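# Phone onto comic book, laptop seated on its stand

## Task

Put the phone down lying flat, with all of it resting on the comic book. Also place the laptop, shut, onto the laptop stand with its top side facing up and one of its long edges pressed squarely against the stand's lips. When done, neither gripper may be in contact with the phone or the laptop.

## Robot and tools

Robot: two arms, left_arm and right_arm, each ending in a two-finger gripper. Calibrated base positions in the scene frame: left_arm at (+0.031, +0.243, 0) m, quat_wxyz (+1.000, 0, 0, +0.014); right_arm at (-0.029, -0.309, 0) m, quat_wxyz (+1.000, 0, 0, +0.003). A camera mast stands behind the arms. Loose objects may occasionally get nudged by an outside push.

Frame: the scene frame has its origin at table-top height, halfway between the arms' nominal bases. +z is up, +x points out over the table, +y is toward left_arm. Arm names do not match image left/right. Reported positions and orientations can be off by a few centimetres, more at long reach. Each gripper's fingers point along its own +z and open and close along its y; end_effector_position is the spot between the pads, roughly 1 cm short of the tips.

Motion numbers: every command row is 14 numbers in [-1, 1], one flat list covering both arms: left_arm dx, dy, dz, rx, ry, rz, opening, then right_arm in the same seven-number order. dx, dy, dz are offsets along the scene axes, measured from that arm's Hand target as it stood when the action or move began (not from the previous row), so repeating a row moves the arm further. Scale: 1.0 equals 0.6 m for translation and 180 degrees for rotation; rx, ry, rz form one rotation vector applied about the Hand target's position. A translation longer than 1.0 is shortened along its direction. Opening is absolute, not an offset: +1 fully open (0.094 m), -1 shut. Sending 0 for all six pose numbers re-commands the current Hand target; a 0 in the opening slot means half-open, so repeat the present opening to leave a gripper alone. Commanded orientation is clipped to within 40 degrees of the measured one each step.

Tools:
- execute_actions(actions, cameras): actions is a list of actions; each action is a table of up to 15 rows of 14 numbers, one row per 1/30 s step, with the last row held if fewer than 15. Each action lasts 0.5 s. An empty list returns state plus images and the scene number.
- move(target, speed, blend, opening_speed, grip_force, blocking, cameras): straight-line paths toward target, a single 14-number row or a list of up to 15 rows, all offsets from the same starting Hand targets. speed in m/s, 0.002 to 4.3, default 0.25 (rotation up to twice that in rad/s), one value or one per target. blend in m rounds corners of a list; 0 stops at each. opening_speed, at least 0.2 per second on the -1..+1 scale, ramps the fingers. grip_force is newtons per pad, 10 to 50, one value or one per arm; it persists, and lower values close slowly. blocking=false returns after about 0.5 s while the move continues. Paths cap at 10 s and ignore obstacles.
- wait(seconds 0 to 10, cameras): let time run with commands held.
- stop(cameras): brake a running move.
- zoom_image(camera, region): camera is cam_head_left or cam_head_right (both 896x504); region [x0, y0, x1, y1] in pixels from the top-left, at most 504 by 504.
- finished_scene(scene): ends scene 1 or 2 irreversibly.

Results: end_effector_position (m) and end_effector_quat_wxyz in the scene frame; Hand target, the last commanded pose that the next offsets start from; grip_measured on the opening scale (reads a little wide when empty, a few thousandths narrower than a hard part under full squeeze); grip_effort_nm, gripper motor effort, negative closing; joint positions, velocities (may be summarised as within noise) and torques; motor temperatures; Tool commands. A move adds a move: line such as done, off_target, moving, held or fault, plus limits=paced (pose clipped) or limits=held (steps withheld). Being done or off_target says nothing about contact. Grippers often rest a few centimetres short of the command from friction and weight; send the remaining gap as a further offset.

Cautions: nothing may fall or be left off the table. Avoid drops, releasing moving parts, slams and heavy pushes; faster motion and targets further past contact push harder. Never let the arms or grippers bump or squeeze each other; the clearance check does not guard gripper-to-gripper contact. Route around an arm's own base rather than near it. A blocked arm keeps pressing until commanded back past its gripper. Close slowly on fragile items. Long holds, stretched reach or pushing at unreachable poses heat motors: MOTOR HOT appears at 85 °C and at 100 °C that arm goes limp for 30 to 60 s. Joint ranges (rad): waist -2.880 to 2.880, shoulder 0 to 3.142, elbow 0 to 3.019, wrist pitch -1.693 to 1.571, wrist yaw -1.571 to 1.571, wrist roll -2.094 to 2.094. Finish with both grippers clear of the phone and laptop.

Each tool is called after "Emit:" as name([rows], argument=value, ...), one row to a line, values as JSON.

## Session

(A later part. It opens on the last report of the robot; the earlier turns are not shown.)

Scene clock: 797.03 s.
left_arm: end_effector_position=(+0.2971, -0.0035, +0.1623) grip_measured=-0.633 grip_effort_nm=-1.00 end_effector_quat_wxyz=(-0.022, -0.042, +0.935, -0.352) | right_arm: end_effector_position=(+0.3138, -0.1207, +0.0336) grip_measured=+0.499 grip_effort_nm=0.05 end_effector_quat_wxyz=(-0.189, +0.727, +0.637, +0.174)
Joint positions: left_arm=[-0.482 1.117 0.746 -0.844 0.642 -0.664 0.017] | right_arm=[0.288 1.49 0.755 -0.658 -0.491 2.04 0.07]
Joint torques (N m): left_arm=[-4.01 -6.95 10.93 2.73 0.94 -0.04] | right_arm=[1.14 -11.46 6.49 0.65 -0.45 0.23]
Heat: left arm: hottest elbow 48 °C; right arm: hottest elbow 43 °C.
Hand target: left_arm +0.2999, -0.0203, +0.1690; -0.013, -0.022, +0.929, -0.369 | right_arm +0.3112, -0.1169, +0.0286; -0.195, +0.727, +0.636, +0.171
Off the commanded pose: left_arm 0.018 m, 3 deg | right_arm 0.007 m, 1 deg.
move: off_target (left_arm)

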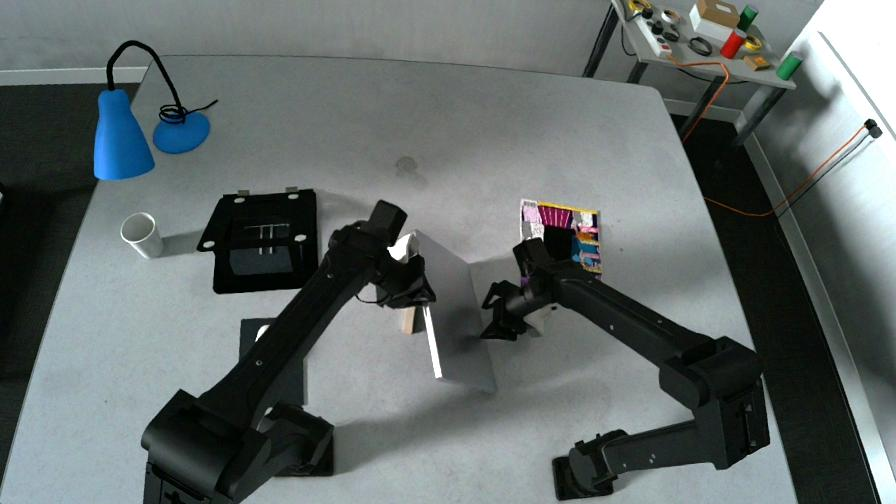

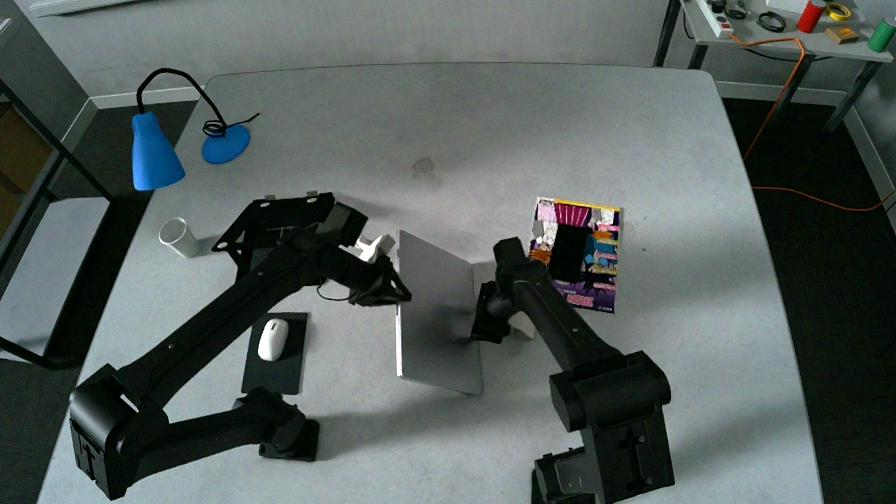

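Emit:
move([
  [0, 0, 0, 0, 0, 0, -0.8, 0, -0.083, 0.067, 0, 0, 0, 0.5],
  [0, 0, 0, 0, 0, 0, -0.8, -0.05, -0.167, 0.283, 0, 0, 0, 0.5],
], speed=0.2, blend=[0.02, 0])

Scene clock: 806.47 s.
left_arm: end_effector_position=(+0.2979, -0.0068, +0.1605) grip_measured=-0.634 grip_effort_nm=-1.01 end_effector_quat_wxyz=(-0.022, -0.039, +0.934, -0.354) | right_arm: end_effector_position=(+0.2638, -0.2139, +0.1776) grip_measured=+0.499 grip_effort_nm=0.05 end_effector_quat_wxyz=(-0.209, +0.729, +0.634, +0.151)
Joint positions: left_arm=[-0.489 1.126 0.746 -0.83 0.643 -0.665 0.017] | right_arm=[0.026 1.166 0.893 -1.331 -0.521 1.733 0.07]
Joint torques (N m): left_arm=[-3.6 -8.06 11.02 2.13 0.92 -0.06] | right_arm=[-0.44 -8.82 12.3 -0.32 -0.31 0.04]
Heat: left arm: hottest elbow 47 °C; right arm: hottest elbow 44 °C.
Hand target: left_arm +0.2998, -0.0204, +0.1690; -0.013, -0.022, +0.929, -0.370 | right_arm +0.2812, -0.2172, +0.1984; -0.195, +0.727, +0.636, +0.171
Off the commanded pose: left_arm 0.016 m, 3 deg | right_arm 0.027 m, 3 deg.
move: off_target (left_arm, right_arm)

Emit:
move(target=[0, 0.0167, 0.15, 0, 0, 0, -0.8, 0, 0, 0, 0, 0, 0, 0.5], speed=0.12, cameras=["all"])

Emit:
zoom_image(camera="cam_head_left", region=[350, 180, 530, 400])

Emit:
zoom_image(camera="cam_head_right", region=[330, 180, 510, 400])

Scene clock: 833.00 s.
left_arm: end_effector_position=(+0.2663, +0.0111, +0.1751) grip_measured=-0.635 grip_effort_nm=-1.01 end_effector_quat_wxyz=(-0.077, -0.042, +0.946, -0.313) | right_arm: end_effector_position=(+0.2638, -0.2139, +0.1776) grip_measured=+0.499 grip_effort_nm=0.05 end_effector_quat_wxyz=(-0.209, +0.729, +0.634, +0.151)
Joint positions: left_arm=[-0.489 1.089 0.791 -1.075 0.629 -0.615 0.017] | right_arm=[0.026 1.166 0.893 -1.331 -0.521 1.733 0.07]
Joint torques (N m): left_arm=[-1.08 -12.63 22.75 0.46 1.86 -0.1] | right_arm=[-0.32 -9 12.3 -0.35 -0.3 0.09]
Heat: left arm: hottest elbow 46 °C; right arm: hottest elbow 45 °C.
Hand target: left_arm +0.2999, -0.0103, +0.2591; -0.013, -0.022, +0.929, -0.370 | right_arm +0.2812, -0.2172, +0.1984; -0.194, +0.727, +0.636, +0.171
Off the commanded pose: left_arm 0.093 m, 10 deg | right_arm 0.027 m, 3 deg.
move: off_target (left_arm, right_arm)

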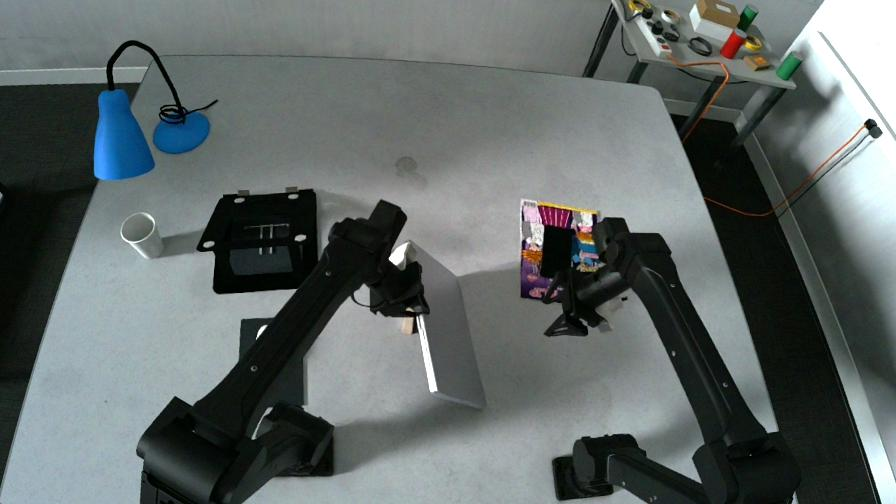

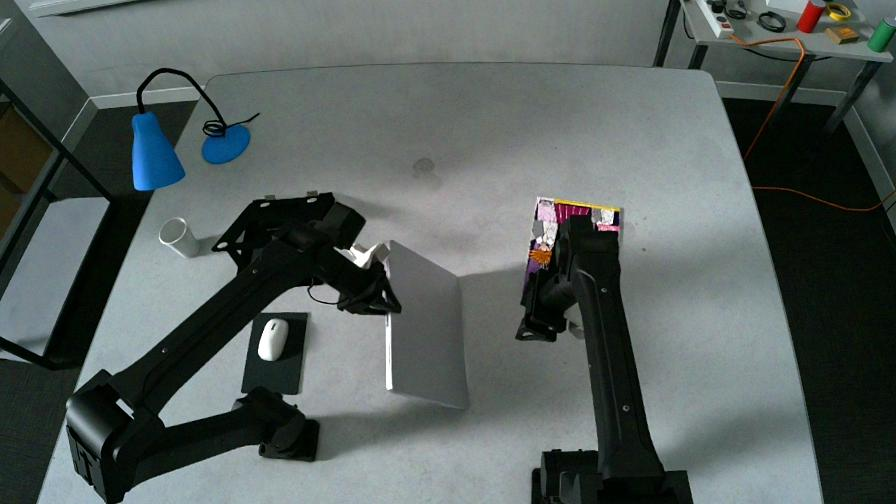

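Scaled by 2.291.

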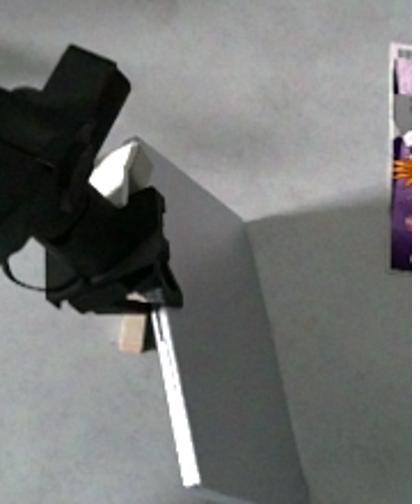

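Scaled by 2.291.

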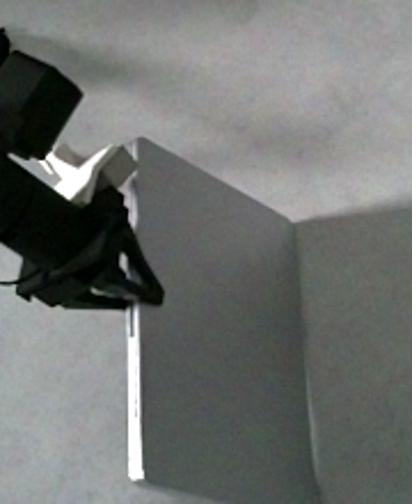

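Emit:
move(target=[0.05, 0.033, 0.17, 0, 0, 0, -0.8, 0, 0, 0, 0, 0, 0, 0.5], speed=0.15, cameras=["all"])

Scene clock: 844.90 s.
left_arm: end_effector_position=(+0.3011, +0.0254, +0.2696) grip_measured=-0.635 grip_effort_nm=-1.01 end_effector_quat_wxyz=(-0.092, -0.057, +0.945, -0.307) | right_arm: end_effector_position=(+0.2638, -0.2139, +0.1776) grip_measured=+0.499 grip_effort_nm=0.05 end_effector_quat_wxyz=(-0.209, +0.729, +0.634, +0.151)
Joint positions: left_arm=[-0.398 1.145 1.087 -1.409 0.646 -0.525 0.017] | right_arm=[0.026 1.166 0.893 -1.331 -0.521 1.733 0.07]
Joint torques (N m): left_arm=[-1.08 -13.04 24.73 0.34 2.43 0.19] | right_arm=[-0.38 -8.88 12.31 -0.36 -0.31 0.1]
Motor temperatures (°C): left_arm=[22 26 52 24 34 29 29] | right_arm=[26 34 46 25 26 23 25]
Heat: left arm: hottest elbow 52 °C; right arm: hottest elbow 46 °C.
Hand target: left_arm +0.3299, +0.0094, +0.3609; -0.013, -0.022, +0.929, -0.369 | right_arm +0.2812, -0.2172, +0.1984; -0.194, +0.727, +0.636, +0.171
Off the commanded pose: left_arm 0.097 m, 12 deg | right_arm 0.027 m, 3 deg.
move: off_target (left_arm, right_arm)

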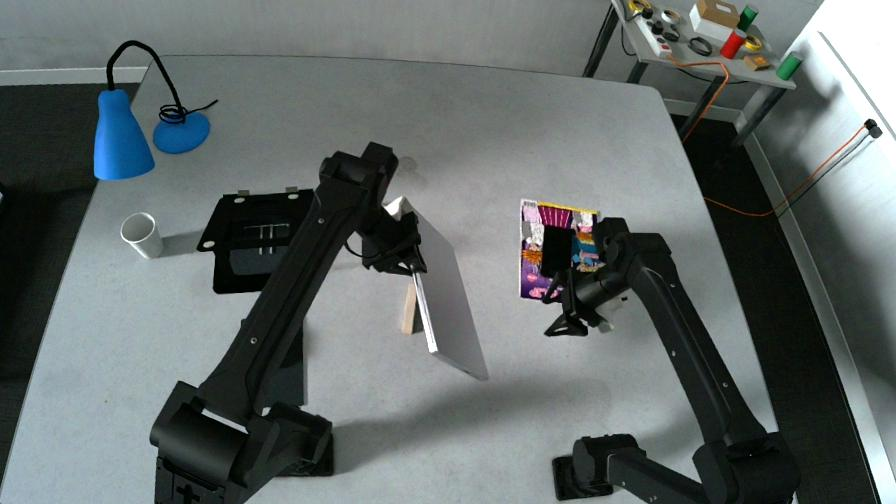

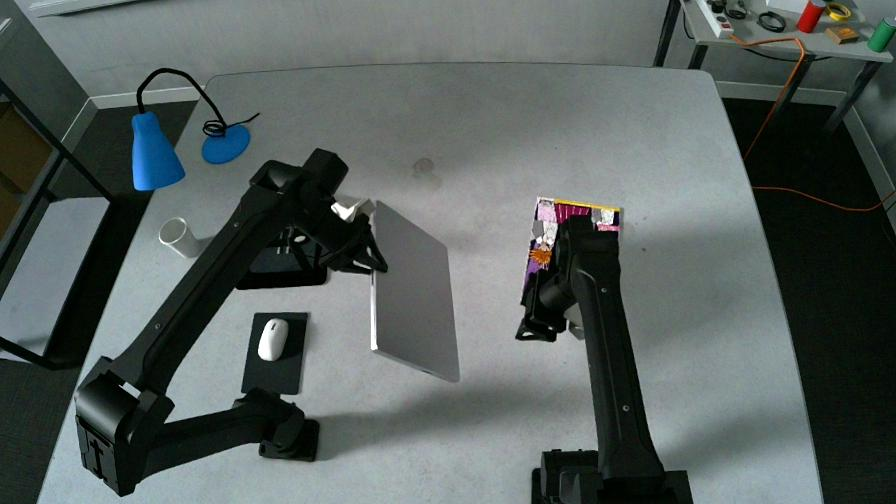

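Emit:
move([
  [0.0, 0.1177, 0.065, 0, 0, 0.1667, -0.8, 0, 0, 0, 0, 0, 0, 0.5],
  [-0.033, 0.2677, 0.0985, 0, 0, 0.3333, -0.8, 0, 0, 0, 0, 0, 0, 0.5],
  [-0.05, 0.434, 0.0985, -0.0165, -0.018, 0.472, -0.8, 0, 0, 0, 0, 0, 0, 0.5],
  [-0.0165, 0.5593, 0.0818, -0.0368, -0.0338, 0.5268, -0.8, 0, 0, 0, 0, 0, 0, 0.5],
], speed=0.2, blend=[0.03, 0.03, 0.03, 0], cameras=["all"])

Scene clock: 877.23 s.
left_arm: end_effector_position=(+0.3071, +0.3391, +0.3479) grip_measured=-0.635 grip_effort_nm=-1.01 end_effector_quat_wxyz=(-0.218, +0.723, -0.599, +0.267) | right_arm: end_effector_position=(+0.2638, -0.2139, +0.1776) grip_measured=+0.499 grip_effort_nm=0.05 end_effector_quat_wxyz=(-0.209, +0.729, +0.634, +0.151)
Joint positions: left_arm=[0.51 0.717 1.009 -1.234 0.343 -1.333 0.017] | right_arm=[0.026 1.166 0.893 -1.331 -0.521 1.733 0.07]
Joint torques (N m): left_arm=[-0.73 -7.24 16.79 4.85 1.09 0.13] | right_arm=[-0.38 -8.94 12.34 -0.34 -0.31 0.1]
Motor temperatures (°C): left_arm=[22 27 58 24 39 28 29] | right_arm=[26 34 49 25 26 23 25]
Heat: left arm: hottest elbow 58 °C; right arm: hottest elbow 49 °C.
Hand target: left_arm +0.3200, +0.3450, +0.4100; -0.306, +0.680, -0.591, +0.307 | right_arm +0.2812, -0.2172, +0.1984; -0.194, +0.727, +0.636, +0.171
Off the commanded pose: left_arm 0.064 m, 12 deg | right_arm 0.027 m, 3 deg.
move: off_target (left_arm, right_arm)

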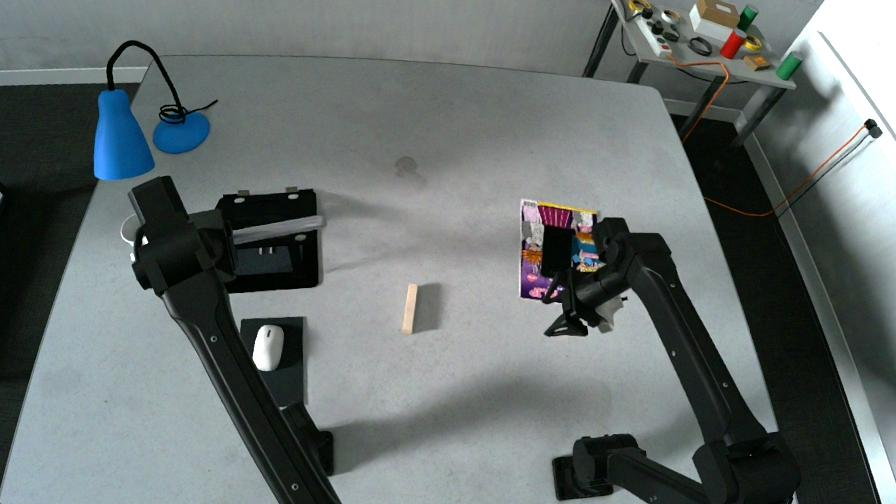

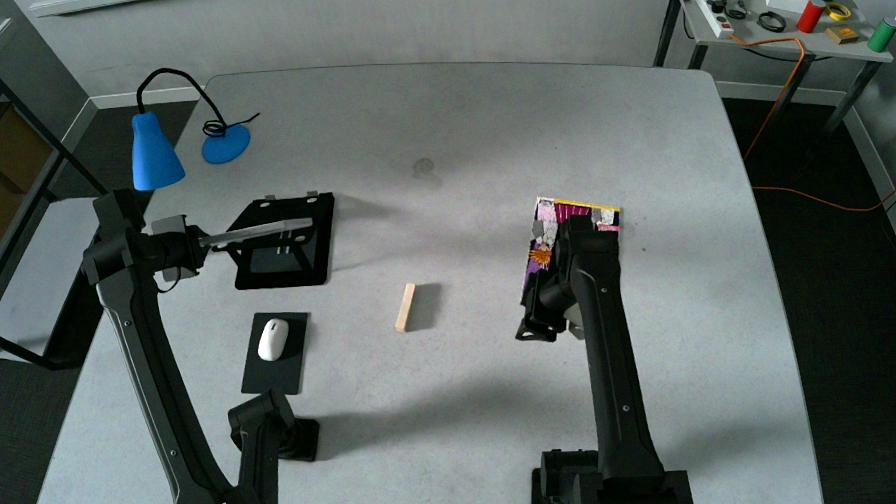

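Emit:
move(target=[0.1833, 0.0033, -0.1333, 0.048, -0.0525, -0.0133, -0.8, 0, 0, 0, 0, 0, 0, 0.5], speed=0.2, cameras=["all"])

Emit:
zoom_image(camera="cam_head_left", region=[120, 140, 380, 320])

Emit:
zoom_image(camera="cam_head_right", region=[120, 140, 380, 320])

Scene clock: 922.57 s.
left_arm: end_effector_position=(+0.3992, +0.3439, +0.2463) grip_measured=-0.635 grip_effort_nm=-1.00 end_effector_quat_wxyz=(-0.303, +0.669, -0.623, +0.269) | right_arm: end_effector_position=(+0.2638, -0.2139, +0.1776) grip_measured=+0.499 grip_effort_nm=0.05 end_effector_quat_wxyz=(-0.209, +0.729, +0.634, +0.151)
Joint positions: left_arm=[0.328 0.85 0.729 -0.633 0.194 -1.368 0.017] | right_arm=[0.026 1.166 0.893 -1.331 -0.521 1.733 0.07]
Joint torques (N m): left_arm=[-2.55 -10.99 17.78 5.72 0.39 0.01] | right_arm=[-0.44 -8.94 12.33 -0.32 -0.3 0.09]
Heat: left arm: hottest elbow 54 °C; right arm: hottest elbow 51 °C.
Hand target: left_arm +0.4300, +0.3470, +0.3300; -0.397, +0.615, -0.600, +0.323 | right_arm +0.2812, -0.2172, +0.1984; -0.194, +0.727, +0.636, +0.171
Off the commanded pose: left_arm 0.089 m, 14 deg | right_arm 0.027 m, 3 deg.
move: off_target (left_arm, right_arm)

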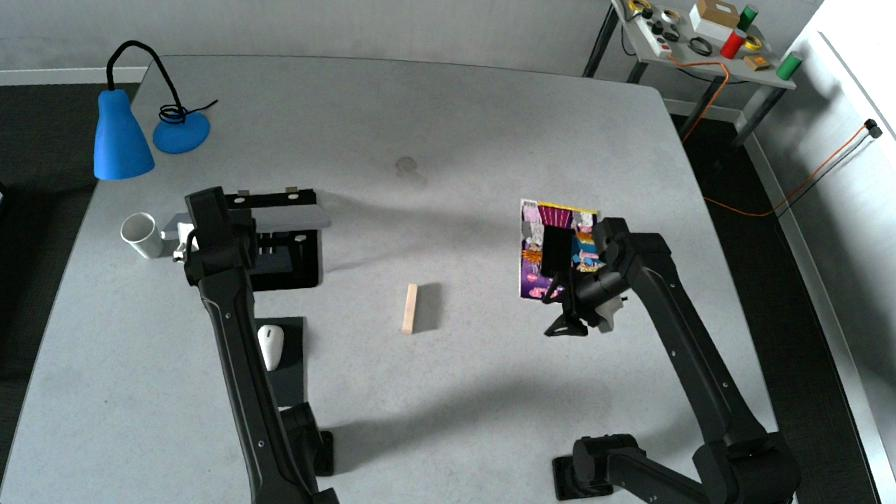

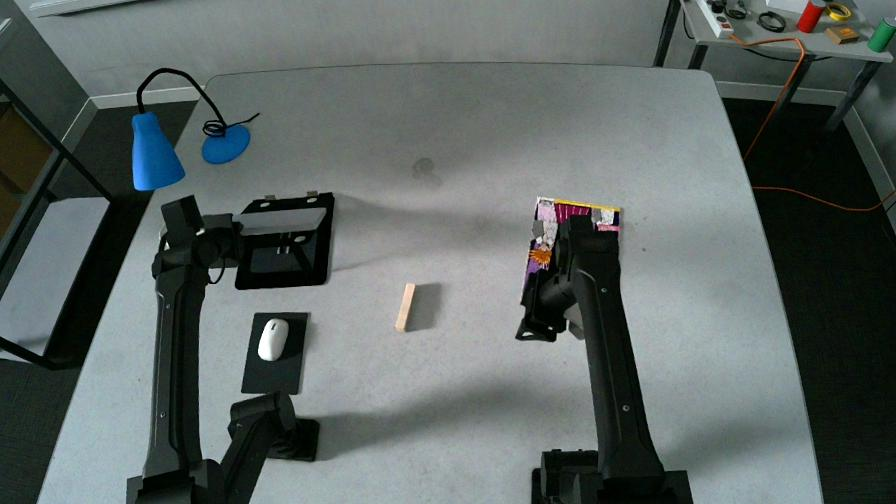

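Scaled by 1.938.

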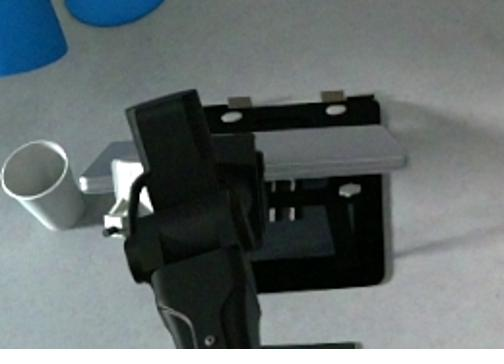

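Scaled by 1.938.

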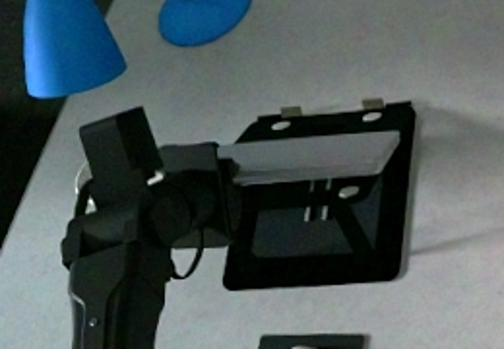

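Emit:
move(target=[0.075, 0.012, -0.0467, -0.004, -0.0278, 0, -0.8, 0, 0, 0, 0, 0, 0, 0.5], speed=0.15, cameras=["all"])

Emit:
zoom_image(camera="cam_head_left", region=[120, 140, 380, 320])

Emit:
zoom_image(camera="cam_head_right", region=[120, 140, 380, 320])

Scene clock: 966.40 s.
left_arm: end_effector_position=(+0.4386, +0.3506, +0.2089) grip_measured=-0.635 grip_effort_nm=-1.01 end_effector_quat_wxyz=(-0.322, +0.662, -0.610, +0.293) | right_arm: end_effector_position=(+0.2638, -0.2139, +0.1776) grip_measured=+0.499 grip_effort_nm=0.05 end_effector_quat_wxyz=(-0.209, +0.729, +0.634, +0.151)
Joint positions: left_arm=[0.312 0.983 0.664 -0.367 0.197 -1.407 0.017] | right_arm=[0.026 1.166 0.893 -1.331 -0.521 1.733 0.07]
Joint torques (N m): left_arm=[-2.67 -12.69 17.62 5.97 0.37 -0.07] | right_arm=[-0.38 -8.94 12.3 -0.34 -0.31 0.1]
Motor temperatures (°C): left_arm=[22 26 57 25 32 26 30] | right_arm=[26 34 52 25 25 23 25]
Heat: left arm: hottest elbow 57 °C; right arm: hottest elbow 52 °C.
Hand target: left_arm +0.4749, +0.3542, +0.3020; -0.419, +0.603, -0.580, +0.354 | right_arm +0.2812, -0.2172, +0.1984; -0.194, +0.727, +0.636, +0.171
Off the commanded pose: left_arm 0.100 m, 15 deg | right_arm 0.027 m, 3 deg.
move: off_target (left_arm, right_arm)

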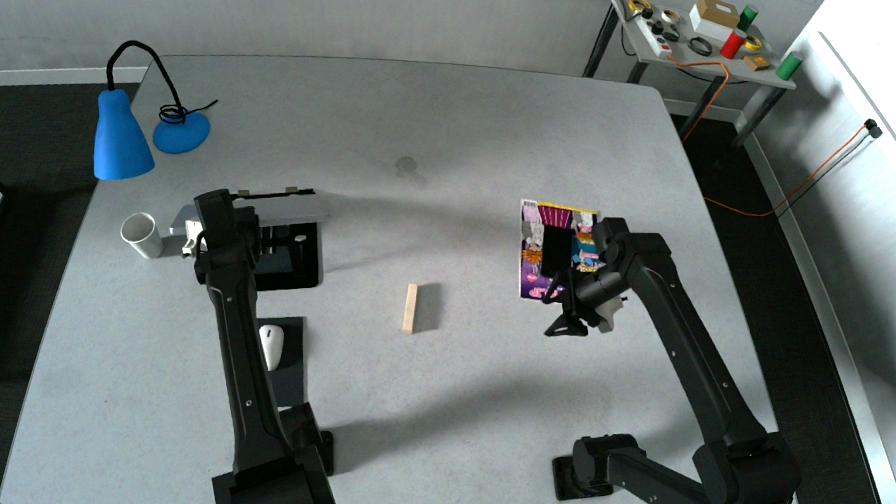

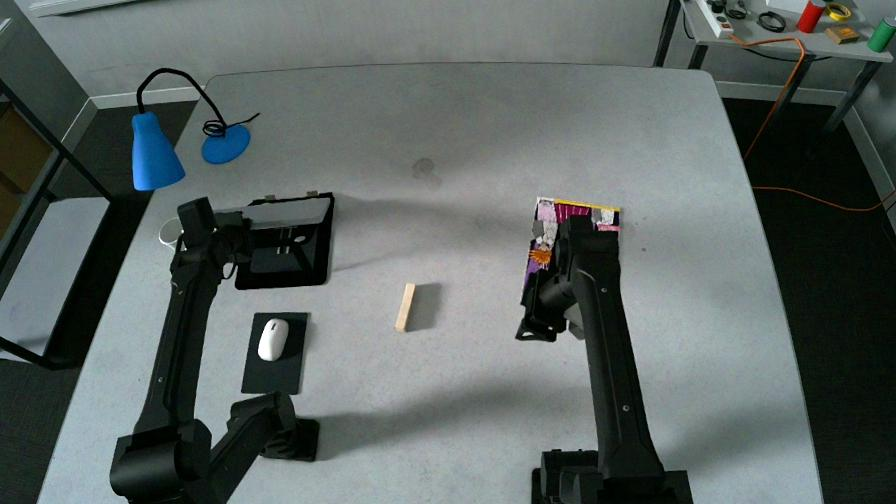

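Scaled by 1.938.

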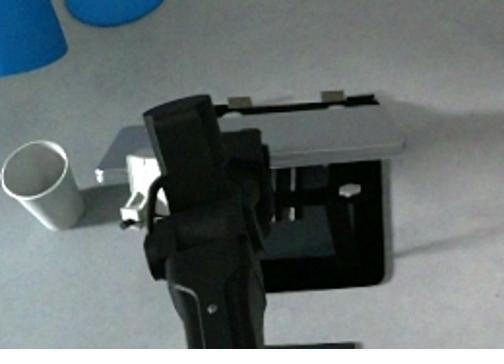

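Scaled by 1.938.

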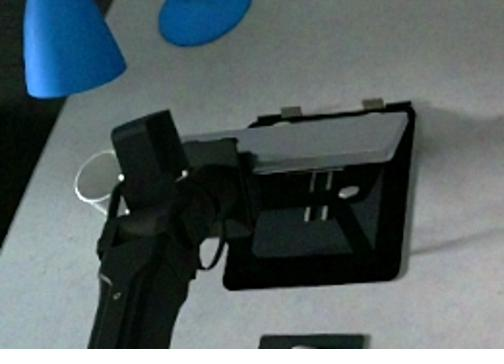

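Emit:
zoom_image(camera="cam_head_left", region=[160, 175, 260, 250])

Emit:
zoom_image(camera="cam_head_left", region=[240, 175, 340, 250])

Emit:
zoom_image(camera="cam_head_right", region=[230, 175, 350, 265])

Scaled by 5.040.

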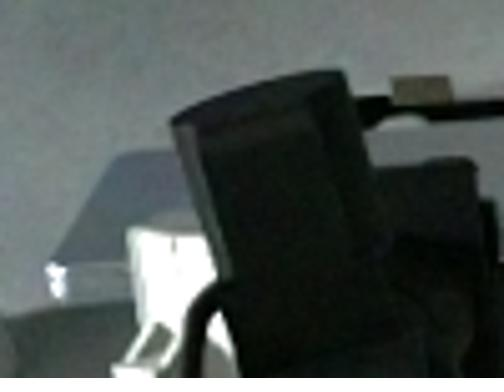

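Scaled by 5.040.

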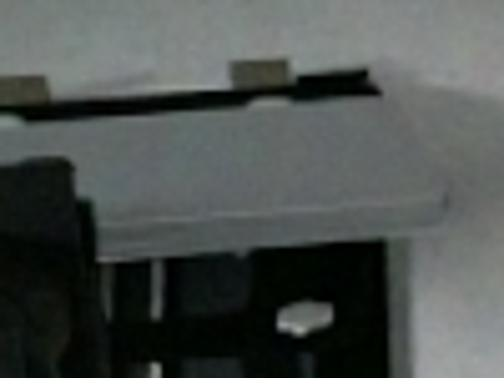

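Scaled by 4.200.

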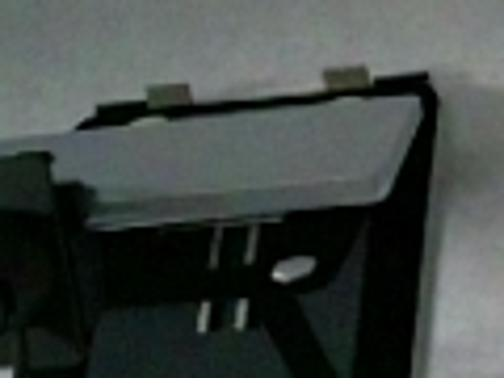

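Emit:
move(target=[0.04, 0.003, -0.0467, 0.0, -0.01, -0.0139, -0.8, 0, 0, 0, 0, 0, 0, 0.5], speed=0.1, cameras=["all"])

Emit:
zoom_image(camera="cam_head_left", region=[160, 175, 260, 250])

Emit:
zoom_image(camera="cam_head_left", region=[240, 175, 340, 250])

Emit:
zoom_image(camera="cam_head_right", region=[230, 175, 350, 265])

Scene clock: 990.80 s.
left_arm: end_effector_position=(+0.4630, +0.3522, +0.1830) grip_measured=-0.635 grip_effort_nm=-1.01 end_effector_quat_wxyz=(-0.325, +0.649, -0.611, +0.315) | right_arm: end_effector_position=(+0.2638, -0.2139, +0.1776) grip_measured=+0.499 grip_effort_nm=0.05 end_effector_quat_wxyz=(-0.209, +0.729, +0.634, +0.151)
Joint positions: left_arm=[0.312 1.091 0.637 -0.198 0.237 -1.408 0.017] | right_arm=[0.026 1.166 0.893 -1.331 -0.521 1.733 0.07]
Joint torques (N m): left_arm=[-2.61 -14.51 16.47 6 0.53 0.1] | right_arm=[-0.32 -8.94 12.3 -0.34 -0.3 0.09]
Heat: left arm: hottest elbow 53 °C; right arm: hottest elbow 52 °C.
Hand target: left_arm +0.4989, +0.3560, +0.2739; -0.420, +0.584, -0.586, +0.372 | right_arm +0.2812, -0.2172, +0.1984; -0.194, +0.727, +0.636, +0.171
Off the commanded pose: left_arm 0.098 m, 15 deg | right_arm 0.027 m, 3 deg.
move: off_target (left_arm, right_arm)

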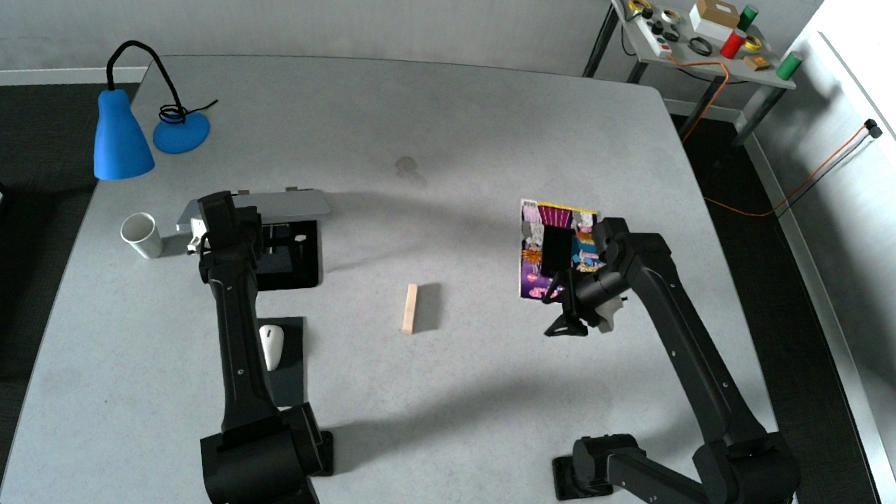

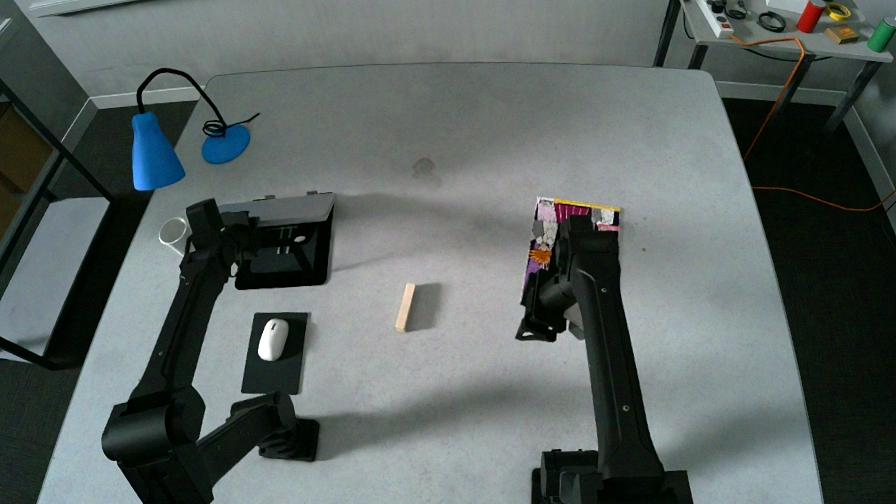

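Scaled by 5.040.

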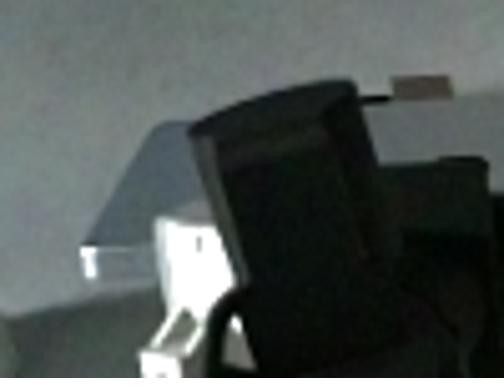

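Scaled by 5.040.

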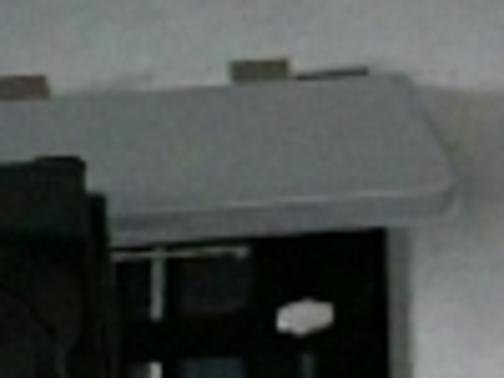

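Scaled by 4.200.

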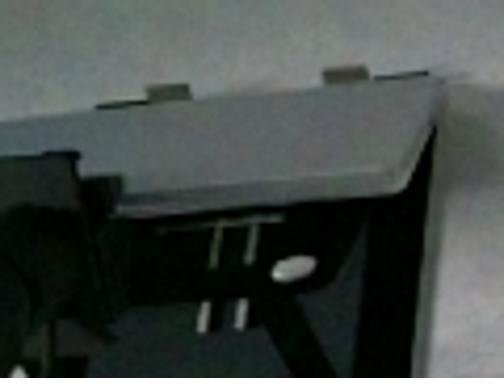

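Emit:
move(target=[0.027, 0.0, -0.0583, 0.0, -0.0167, 0.0, -0.8, 0, 0, 0, 0, 0, 0, 0.5], speed=0.1, cameras=["all"])

Emit:
zoom_image(camera="cam_head_left", region=[160, 175, 260, 250])

Emit:
zoom_image(camera="cam_head_left", region=[240, 175, 340, 250])

Emit:
zoom_image(camera="cam_head_right", region=[230, 175, 350, 265])

Scene clock: 1010.03 s.
left_arm: end_effector_position=(+0.4802, +0.3530, +0.1536) grip_measured=-0.635 grip_effort_nm=-1.01 end_effector_quat_wxyz=(-0.347, +0.638, -0.599, +0.336) | right_arm: end_effector_position=(+0.2638, -0.2139, +0.1776) grip_measured=+0.499 grip_effort_nm=0.05 end_effector_quat_wxyz=(-0.209, +0.729, +0.634, +0.151)
Joint positions: left_arm=[0.302 1.195 0.578 0.037 0.239 -1.432 0.017] | right_arm=[0.026 1.166 0.893 -1.331 -0.521 1.733 0.07]
Joint torques (N m): left_arm=[-2.96 -14.51 14.97 5.96 0.22 0.11] | right_arm=[-0.44 -8.94 12.34 -0.35 -0.3 0.1]
Motor temperatures (°C): left_arm=[22 26 52 26 31 26 30] | right_arm=[26 34 52 25 25 23 25]
Heat: left arm: hottest elbow 52 °C; right arm: hottest elbow 52 °C.
Hand target: left_arm +0.5152, +0.3560, +0.2390; -0.436, +0.574, -0.575, +0.387 | right_arm +0.2812, -0.2172, +0.1984; -0.194, +0.727, +0.636, +0.171
Off the commanded pose: left_arm 0.092 m, 14 deg | right_arm 0.027 m, 3 deg.
move: off_target (left_arm, right_arm)

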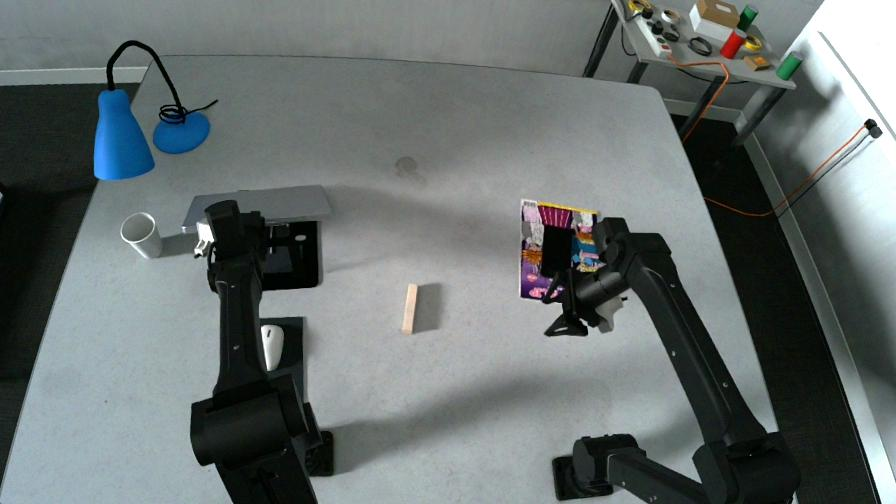

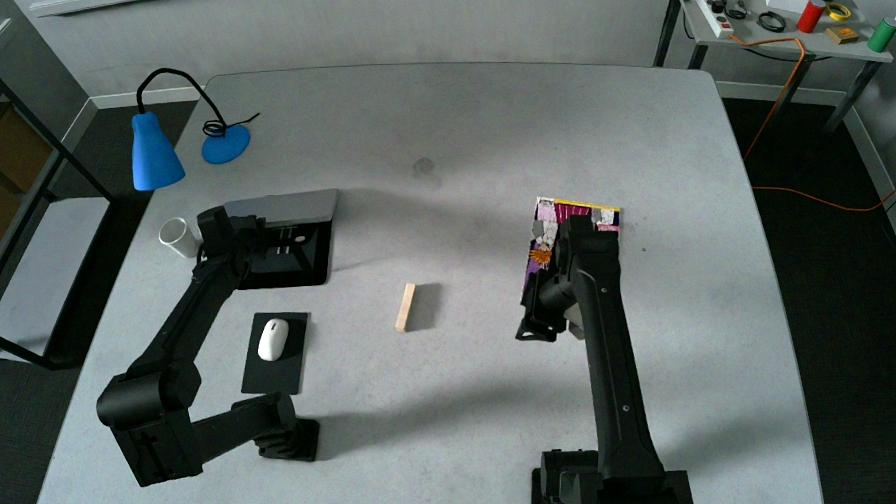

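Scaled by 5.040.

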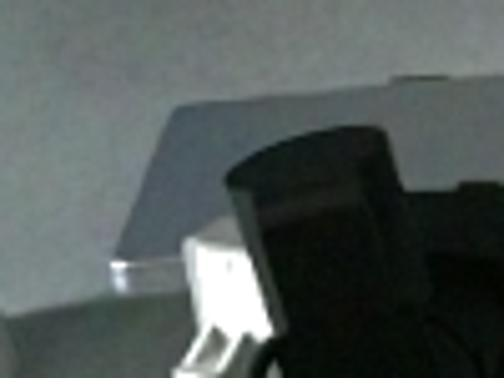

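Scaled by 5.040.

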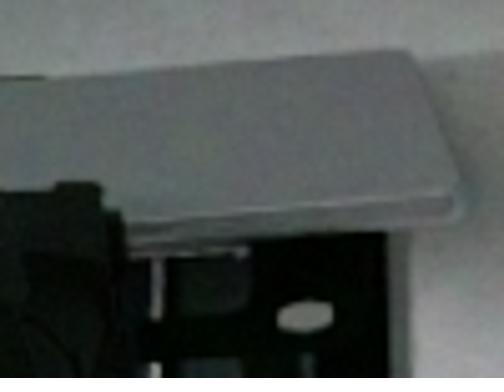

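Scaled by 4.200.

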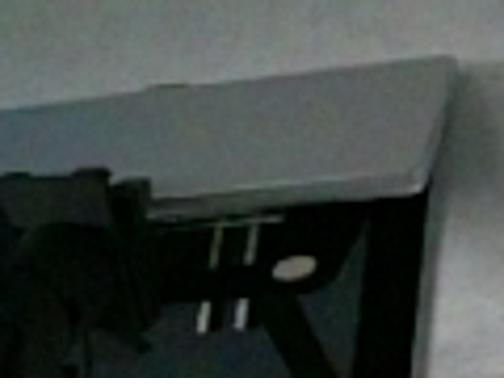

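Emit:
move(target=[0.0167, 0.0, -0.06, 0.004, -0.0167, 0.003, -0.8, 0, 0, 0, 0, 0, 0, 0.5], speed=0.1, cameras=["all"])

Emit:
zoom_image(camera="cam_head_left", region=[160, 175, 260, 250])

Emit:
zoom_image(camera="cam_head_left", region=[240, 175, 340, 250])

Emit:
zoom_image(camera="cam_head_right", region=[210, 165, 360, 265])

Scene clock: 1043.57 s.
left_arm: end_effector_position=(+0.4977, +0.3556, +0.1531) grip_measured=-0.635 grip_effort_nm=-1.01 end_effector_quat_wxyz=(-0.396, +0.614, -0.577, +0.365) | right_arm: end_effector_position=(+0.2638, -0.2139, +0.1776) grip_measured=+0.499 grip_effort_nm=0.05 end_effector_quat_wxyz=(-0.209, +0.729, +0.634, +0.151)
Joint positions: left_arm=[0.29 1.268 0.54 0.283 0.225 -1.455 0.017] | right_arm=[0.026 1.166 0.893 -1.331 -0.521 1.733 0.07]
Joint torques (N m): left_arm=[-2.55 -9.99 12.98 5.85 -0.08 0.23] | right_arm=[-0.38 -8.94 12.33 -0.34 -0.31 0.1]
Heat: left arm: hottest elbow 54 °C; right arm: hottest elbow 53 °C.
Hand target: left_arm +0.5252, +0.3559, +0.2029; -0.456, +0.564, -0.563, +0.397 | right_arm +0.2812, -0.2172, +0.1984; -0.194, +0.727, +0.636, +0.171
Off the commanded pose: left_arm 0.057 m, 10 deg | right_arm 0.027 m, 3 deg.
move: off_target (left_arm, right_arm)

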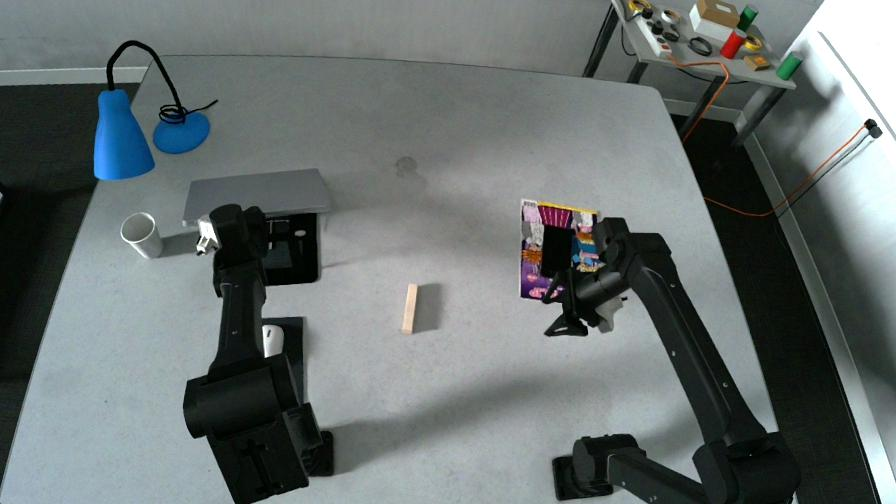

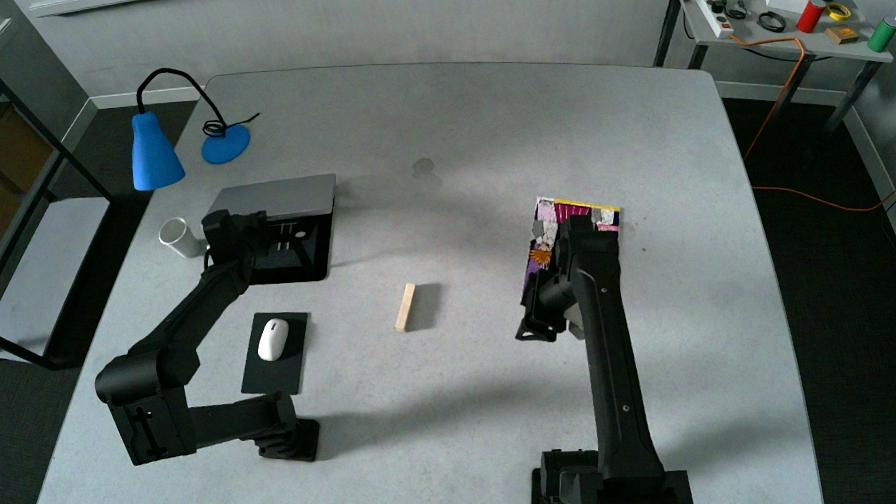

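Scaled by 5.040.

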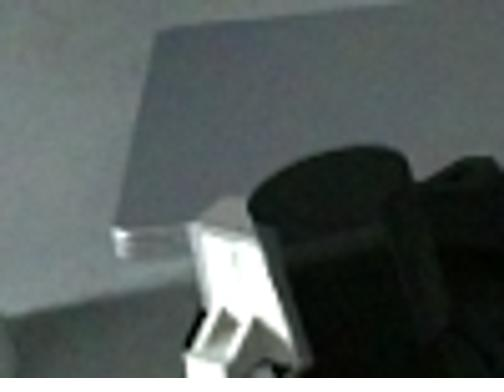

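Scaled by 5.040.

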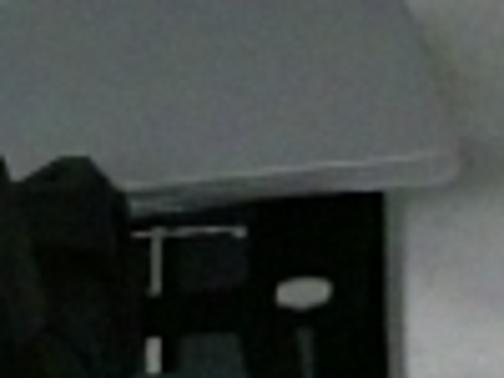

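Scaled by 3.360.

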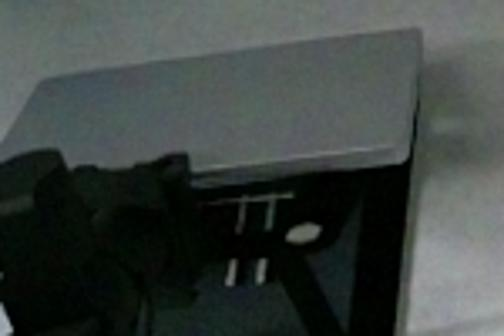

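Emit:
move([
  [-0.0083, 0, 0.0917, 0, 0, 0, -0.8, 0, 0, 0, 0, 0, 0, 0.5],
  [-0.0833, 0, 0.0833, 0, 0, -0.0194, -0.8, 0, 0, 0, 0, 0, 0, 0.5],
], speed=0.1, blend=[0.01, 0], cameras=["all"])

Emit:
zoom_image(camera="cam_head_left", region=[160, 160, 350, 250])

Emit:
zoom_image(camera="cam_head_right", region=[200, 160, 360, 265])

Scene clock: 1071.50 s.
left_arm: end_effector_position=(+0.4564, +0.3441, +0.1567) grip_measured=-0.635 grip_effort_nm=-1.01 end_effector_quat_wxyz=(-0.352, +0.610, -0.606, +0.368) | right_arm: end_effector_position=(+0.2638, -0.2139, +0.1776) grip_measured=+0.499 grip_effort_nm=0.05 end_effector_quat_wxyz=(-0.209, +0.729, +0.634, +0.151)
Joint positions: left_arm=[0.338 1.121 0.498 0.09 0.336 -1.403 0.017] | right_arm=[0.026 1.166 0.893 -1.331 -0.521 1.733 0.07]
Joint torques (N m): left_arm=[0.09 -15.79 15.12 4.27 0.76 0.18] | right_arm=[-0.32 -8.88 12.33 -0.36 -0.31 0.09]
Heat: left arm: hottest elbow 51 °C; right arm: hottest elbow 53 °C.
Hand target: left_arm +0.4752, +0.3560, +0.2530; -0.444, +0.546, -0.580, +0.410 | right_arm +0.2812, -0.2172, +0.1984; -0.194, +0.727, +0.636, +0.171
Off the commanded pose: left_arm 0.099 m, 14 deg | right_arm 0.027 m, 3 deg.
move: off_target (left_arm, right_arm)

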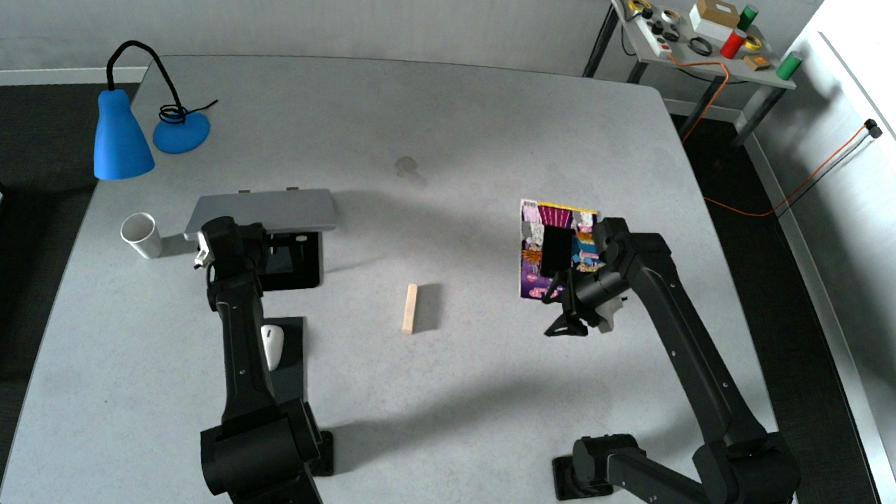

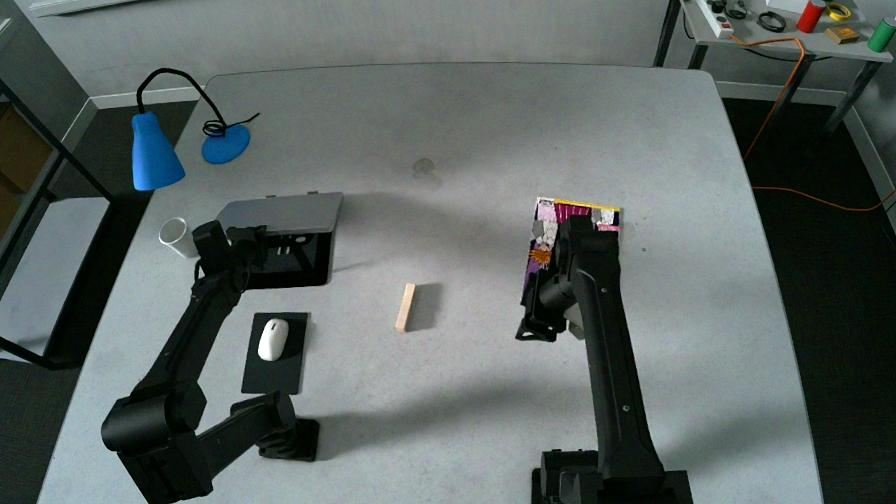

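Scaled by 2.653.

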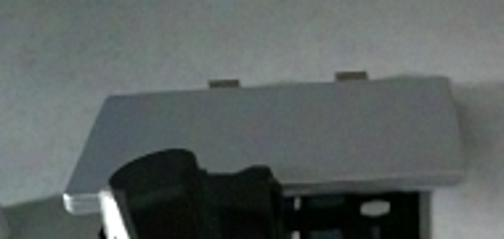

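Scaled by 3.150.

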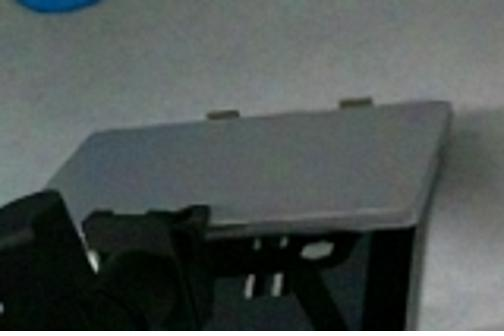

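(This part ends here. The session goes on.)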